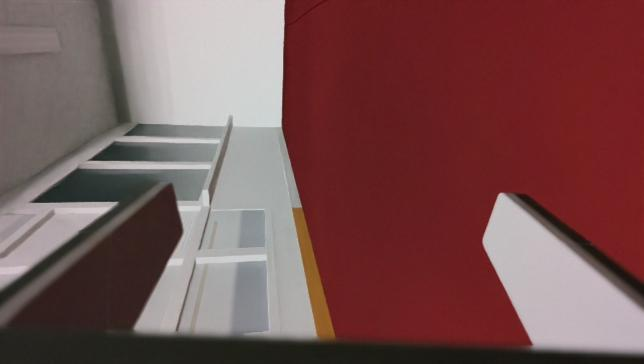

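Emit:
move(joints={"right_forearm_roll_rad": -1.571, "right_wrist_pitch_rad": -1.132, "right_hand_roll_rad": 0.436})

Emit:
move(target={"side": "right", "x": 0.41, "y": 0.20, "z": 0.398, "quat_wxyz": [0.5417, 0.4545, -0.4545, 0.5417]})

Emit:
move(target={"side": "right", "x": 0.41, "y": 0.22, "z": 0.43, "quat_wxyz": [0.5963, 0.3799, -0.3799, 0.5963]})

Emit:
move(target={"side": "right", "x": 0.41, "y": 0.25, "z": 0.475, "quat_wxyz": [0.6322, 0.3168, -0.3168, 0.6322]})

Emit:
move(target={"side": "right", "x": 0.41, "y": 0.27, "z": 0.52, "quat_wxyz": [0.6597, 0.2546, -0.2546, 0.6597]}, cameras=["head_camera"])

Scene clock: 314.57 s.
Joint torques (N m): left_arm=[0.14 18.02 2.59 0.21 0.1 -0.56 -0.08] | right_arm=[-4.63 -14.53 -4.01 -1.88 0.95 -1.61 -0.32]
External joint torques (N m): left_arm=[-0.46 -2.93 1.08 0.14 -0.01 -0.31 -0.09] | right_arm=[-1.41 -0.29 -0.18 0.05 0.26 0.12 -0.36]
Wrist force (N): left_arm=[0.1 -2.6 -5.9] | right_arm=[-6.5 1.7 0.3]
Wrist torque (N m): left_arm=[-0.08 0.13 0.07] | right_arm=[-0.25 -0.35 -0.13]
Wrist force, peak (N): left_arm=[-0.5 -3.4 -6.7] | right_arm=[-7.2 1.4 0.4]
move: done
base_odometry: x=+0.000 y=-0.280 heading=+0.001
lidar_m: 0.69 0.71 1.25 5.02 1.55 1.09 1.01 1.07 1.39 3.37 1.04 0.75
base_status: not commanded
joint_positions: torso_squat_rad=+1.100 torso_shift_rad=+0.150 torso_pitch_rad=+0.500 torso_yaw_rad=+1.500 left_shoulder_pitch_rad=+0.049 left_shoulder_roll_rad=+0.300 left_shoulder_yaw_rad=+0.041 left_elbow_rad=-0.149 left_forearm_roll_rad=+0.010 left_wrist_pitch_rad=-0.019 left_hand_roll_rad=+0.045 left_gripper_m=+0.099 right_shoulder_pitch_rad=+0.160 right_shoulder_roll_rad=-1.637 right_shoulder_yaw_rad=+1.137 right_elbow_rad=-1.518 right_forearm_roll_rad=-1.571 right_wrist_pitch_rad=-1.132 right_hand_roll_rad=+0.436 right_gripper_m=+0.099 head_pan_rad=+0.000 head_tilt_rad=+0.700
joint_status: all done
wheel_motors_off: 0
motor_effort: left_wheel=+11(13) right_wheel=-12(15)
chest: x=-0.0322 y=+0.0001 z=+0.8660 quat_wxyz=(+0.709, +0.169, +0.181, +0.660) (m; base frame)
left_hand: x=-0.7338 y=+0.0716 z=+0.5101 quat_wxyz=(+0.660, +0.323, +0.224, +0.640) (m; base frame)
right_hand: x=+0.3948 y=+0.2499 z=+0.3981 quat_wxyz=(+0.550, +0.421, -0.470, +0.547) (m; base frame)
pictures: none

Scene clock: 315.33 s.
Joint torques (N m): left_arm=[0.33 18.27 2.31 0.17 0.02 -0.47 0.03] | right_arm=[-1.57 -15.34 -2.53 -0.93 0.3 -1.77 0.34]
External joint torques (N m): left_arm=[-0.27 -2.68 0.81 0.1 -0.09 -0.22 0.03] | right_arm=[-0.16 -0.53 0 -0.07 -0.15 0.05 0.29]
Wrist force (N): left_arm=[0.2 -3.1 -5.4] | right_arm=[-6.2 1.5 0.3]
Wrist torque (N m): left_arm=[-0.04 0.10 0.13] | right_arm=[-0.26 -0.26 0.04]
Wrist force, peak (N): left_arm=[-0.3 -2.7 -6.7] | right_arm=[-7.5 1.1 1.5]
move: done
base_odometry: x=+0.000 y=-0.280 heading=+0.001
lidar_m: 0.69 0.73 1.24 5.00 1.55 1.08 1.02 1.08 1.41 3.35 1.05 0.73
base_status: not commanded
joint_positions: torso_squat_rad=+1.100 torso_shift_rad=+0.150 torso_pitch_rad=+0.500 torso_yaw_rad=+1.500 left_shoulder_pitch_rad=+0.049 left_shoulder_roll_rad=+0.300 left_shoulder_yaw_rad=+0.041 left_elbow_rad=-0.149 left_forearm_roll_rad=+0.010 left_wrist_pitch_rad=-0.019 left_hand_roll_rad=+0.045 left_gripper_m=+0.099 right_shoulder_pitch_rad=+0.252 right_shoulder_roll_rad=-1.654 right_shoulder_yaw_rad=+1.192 right_elbow_rad=-1.410 right_forearm_roll_rad=-1.457 right_wrist_pitch_rad=-1.294 right_hand_roll_rad=+0.239 right_gripper_m=+0.099 head_pan_rad=+0.000 head_tilt_rad=+0.700
joint_status: all done
wheel_motors_off: 0
motor_effort: left_wheel=+12(14) right_wheel=-12(14)
chest: x=-0.0322 y=+0.0001 z=+0.8660 quat_wxyz=(+0.709, +0.169, +0.181, +0.660) (m; base frame)
left_hand: x=-0.7338 y=+0.0716 z=+0.5101 quat_wxyz=(+0.660, +0.323, +0.224, +0.640) (m; base frame)
right_hand: x=+0.4095 y=+0.1999 z=+0.3980 quat_wxyz=(+0.542, +0.454, -0.454, +0.542) (m; base frame)
right_hand_status: reached (checked arc, planned for 0.4 s): 0 mm and 0.2 deg off.
pictures: none

Scene clock: 316.43 s.
Joint torques (N m): left_arm=[0.3 18.4 1.95 0.07 0 -0.37 -0.04] | right_arm=[-4.74 -14.73 -4.43 -1.88 0.58 -1.76 0.04]
External joint torques (N m): left_arm=[-0.29 -2.55 0.44 0 -0.11 -0.12 -0.04] | right_arm=[-1.42 1.02 -1.26 -0.26 -0.05 -0.16 -0.01]
Wrist force (N): left_arm=[0.2 -3.6 -6.1] | right_arm=[-5.7 1.3 -0.5]
Wrist torque (N m): left_arm=[0.02 0.14 0.07] | right_arm=[-0.25 -0.24 -0.14]
Wrist force, peak (N): left_arm=[0.5 -2.8 -6.5] | right_arm=[-7.2 1.7 0.7]
move: done
base_odometry: x=+0.000 y=-0.280 heading=+0.001
lidar_m: 0.70 0.72 1.25 5.01 1.54 1.06 1.02 1.06 1.41 3.36 1.06 0.74
base_status: not commanded
joint_positions: torso_squat_rad=+1.100 torso_shift_rad=+0.150 torso_pitch_rad=+0.500 torso_yaw_rad=+1.500 left_shoulder_pitch_rad=+0.049 left_shoulder_roll_rad=+0.300 left_shoulder_yaw_rad=+0.041 left_elbow_rad=-0.149 left_forearm_roll_rad=+0.010 left_wrist_pitch_rad=-0.019 left_hand_roll_rad=+0.045 left_gripper_m=+0.099 right_shoulder_pitch_rad=+0.239 right_shoulder_roll_rad=-1.981 right_shoulder_yaw_rad=+1.170 right_elbow_rad=-1.844 right_forearm_roll_rad=-1.730 right_wrist_pitch_rad=-1.023 right_hand_roll_rad=+0.418 right_gripper_m=+0.099 head_pan_rad=+0.000 head_tilt_rad=+0.700
joint_status: all done
wheel_motors_off: 0
motor_effort: left_wheel=+11(13) right_wheel=-12(15)
chest: x=-0.0322 y=+0.0001 z=+0.8660 quat_wxyz=(+0.709, +0.169, +0.181, +0.660) (m; base frame)
left_hand: x=-0.7338 y=+0.0716 z=+0.5101 quat_wxyz=(+0.660, +0.323, +0.224, +0.640) (m; base frame)
right_hand: x=+0.4098 y=+0.2196 z=+0.4299 quat_wxyz=(+0.596, +0.381, -0.379, +0.597) (m; base frame)
right_hand_status: reached (checked arc, planned for 0.8 s): 0 mm and 0.2 deg off.
pictures: none

Scene clock: 317.40 s.
Joint torques (N m): left_arm=[0.45 18.44 2.43 0.29 0.02 -0.51 -0.04] | right_arm=[-7.23 -14.96 -5.1 -1.43 0.76 -1.46 0.01]
External joint torques (N m): left_arm=[-0.15 -2.51 0.93 0.22 -0.08 -0.26 -0.05] | right_arm=[-1.8 0.95 -0.73 -0.12 0.16 -0.13 -0.03]
Wrist force (N): left_arm=[-0.4 -3.4 -5.8] | right_arm=[-5.7 1.1 -2.4]
Wrist torque (N m): left_arm=[-0.01 0.07 0.09] | right_arm=[-0.19 -0.29 -0.14]
Wrist force, peak (N): left_arm=[-0.2 -3.8 -6.3] | right_arm=[-7.6 1.8 0.4]
move: done
base_odometry: x=+0.000 y=-0.280 heading=+0.001
lidar_m: 0.69 0.72 1.25 5.00 1.55 1.08 1.01 1.06 1.39 3.36 1.04 0.74
base_status: not commanded
joint_positions: torso_squat_rad=+1.100 torso_shift_rad=+0.150 torso_pitch_rad=+0.500 torso_yaw_rad=+1.500 left_shoulder_pitch_rad=+0.049 left_shoulder_roll_rad=+0.300 left_shoulder_yaw_rad=+0.041 left_elbow_rad=-0.149 left_forearm_roll_rad=+0.010 left_wrist_pitch_rad=-0.019 left_hand_roll_rad=+0.045 left_gripper_m=+0.099 right_shoulder_pitch_rad=+0.174 right_shoulder_roll_rad=-2.261 right_shoulder_yaw_rad=+1.057 right_elbow_rad=-2.120 right_forearm_roll_rad=-2.073 right_wrist_pitch_rad=-0.736 right_hand_roll_rad=+0.568 right_gripper_m=+0.099 head_pan_rad=+0.000 head_tilt_rad=+0.700
joint_status: all done
wheel_motors_off: 0
motor_effort: left_wheel=+11(13) right_wheel=-11(14)
chest: x=-0.0322 y=+0.0001 z=+0.8660 quat_wxyz=(+0.709, +0.169, +0.181, +0.660) (m; base frame)
left_hand: x=-0.7338 y=+0.0716 z=+0.5102 quat_wxyz=(+0.660, +0.323, +0.224, +0.640) (m; base frame)
right_hand: x=+0.4098 y=+0.2496 z=+0.4749 quat_wxyz=(+0.632, +0.319, -0.315, +0.633) (m; base frame)
right_hand_status: reached (checked arc, planned for 0.6 s): 0 mm and 0.3 deg off.
pictures: none

Scene clock: 318.37 s.
Joint torques (N m): left_arm=[0.45 18.3 2.55 0.34 0.02 -0.52 -0.06] | right_arm=[-6.33 -14.43 -5.07 0.36 0.62 -1.3 0.02]
External joint torques (N m): left_arm=[-0.15 -2.65 1.05 0.27 -0.08 -0.27 -0.06] | right_arm=[1.3 0.52 -0.4 0.06 0.19 -0.22 -0.01]
Wrist force (N): left_arm=[0.2 -3.2 -6.2] | right_arm=[-4.9 1.2 -3.0]
Wrist torque (N m): left_arm=[-0.04 0.17 0.12] | right_arm=[-0.20 -0.23 -0.15]
Wrist force, peak (N): left_arm=[0.0 -3.7 -6.4] | right_arm=[-6.3 1.9 -2.1]
move: done
base_odometry: x=+0.000 y=-0.280 heading=+0.001
lidar_m: 0.70 0.73 1.24 5.00 1.55 1.09 1.03 1.07 1.40 3.35 1.04 0.75
base_status: not commanded
joint_positions: torso_squat_rad=+1.100 torso_shift_rad=+0.150 torso_pitch_rad=+0.500 torso_yaw_rad=+1.500 left_shoulder_pitch_rad=+0.049 left_shoulder_roll_rad=+0.300 left_shoulder_yaw_rad=+0.041 left_elbow_rad=-0.149 left_forearm_roll_rad=+0.010 left_wrist_pitch_rad=-0.019 left_hand_roll_rad=+0.045 left_gripper_m=+0.099 right_shoulder_pitch_rad=+0.222 right_shoulder_roll_rad=-2.546 right_shoulder_yaw_rad=+0.838 right_elbow_rad=-2.250 right_forearm_roll_rad=-2.450 right_wrist_pitch_rad=-0.494 right_hand_roll_rad=+0.645 right_gripper_m=+0.099 head_pan_rad=+0.000 head_tilt_rad=+0.700
joint_status: all done
wheel_motors_off: 0
motor_effort: left_wheel=+12(13) right_wheel=-12(14)
chest: x=-0.0322 y=+0.0001 z=+0.8660 quat_wxyz=(+0.709, +0.169, +0.181, +0.660) (m; base frame)
left_hand: x=-0.7338 y=+0.0716 z=+0.5101 quat_wxyz=(+0.660, +0.323, +0.224, +0.640) (m; base frame)
right_hand: x=+0.4098 y=+0.2700 z=+0.5199 quat_wxyz=(+0.659, +0.257, -0.254, +0.660) (m; base frame)
right_hand_status: reached (checked arc, planned for 0.6 s): 0 mm and 0.3 deg off.
pictures: head_camera
camera_calibration:
head_camera: T_world_to_cam=[[0.859686, -0.0721425, -0.505703, 0.470987], [-0.443617, -0.59627, -0.669079, 0.790013], [-0.253266, 0.799536, -0.544608, 0.510825], [0, 0, 0, 1]] pos_world=[0.0749371, 0.096616, 1.04496]

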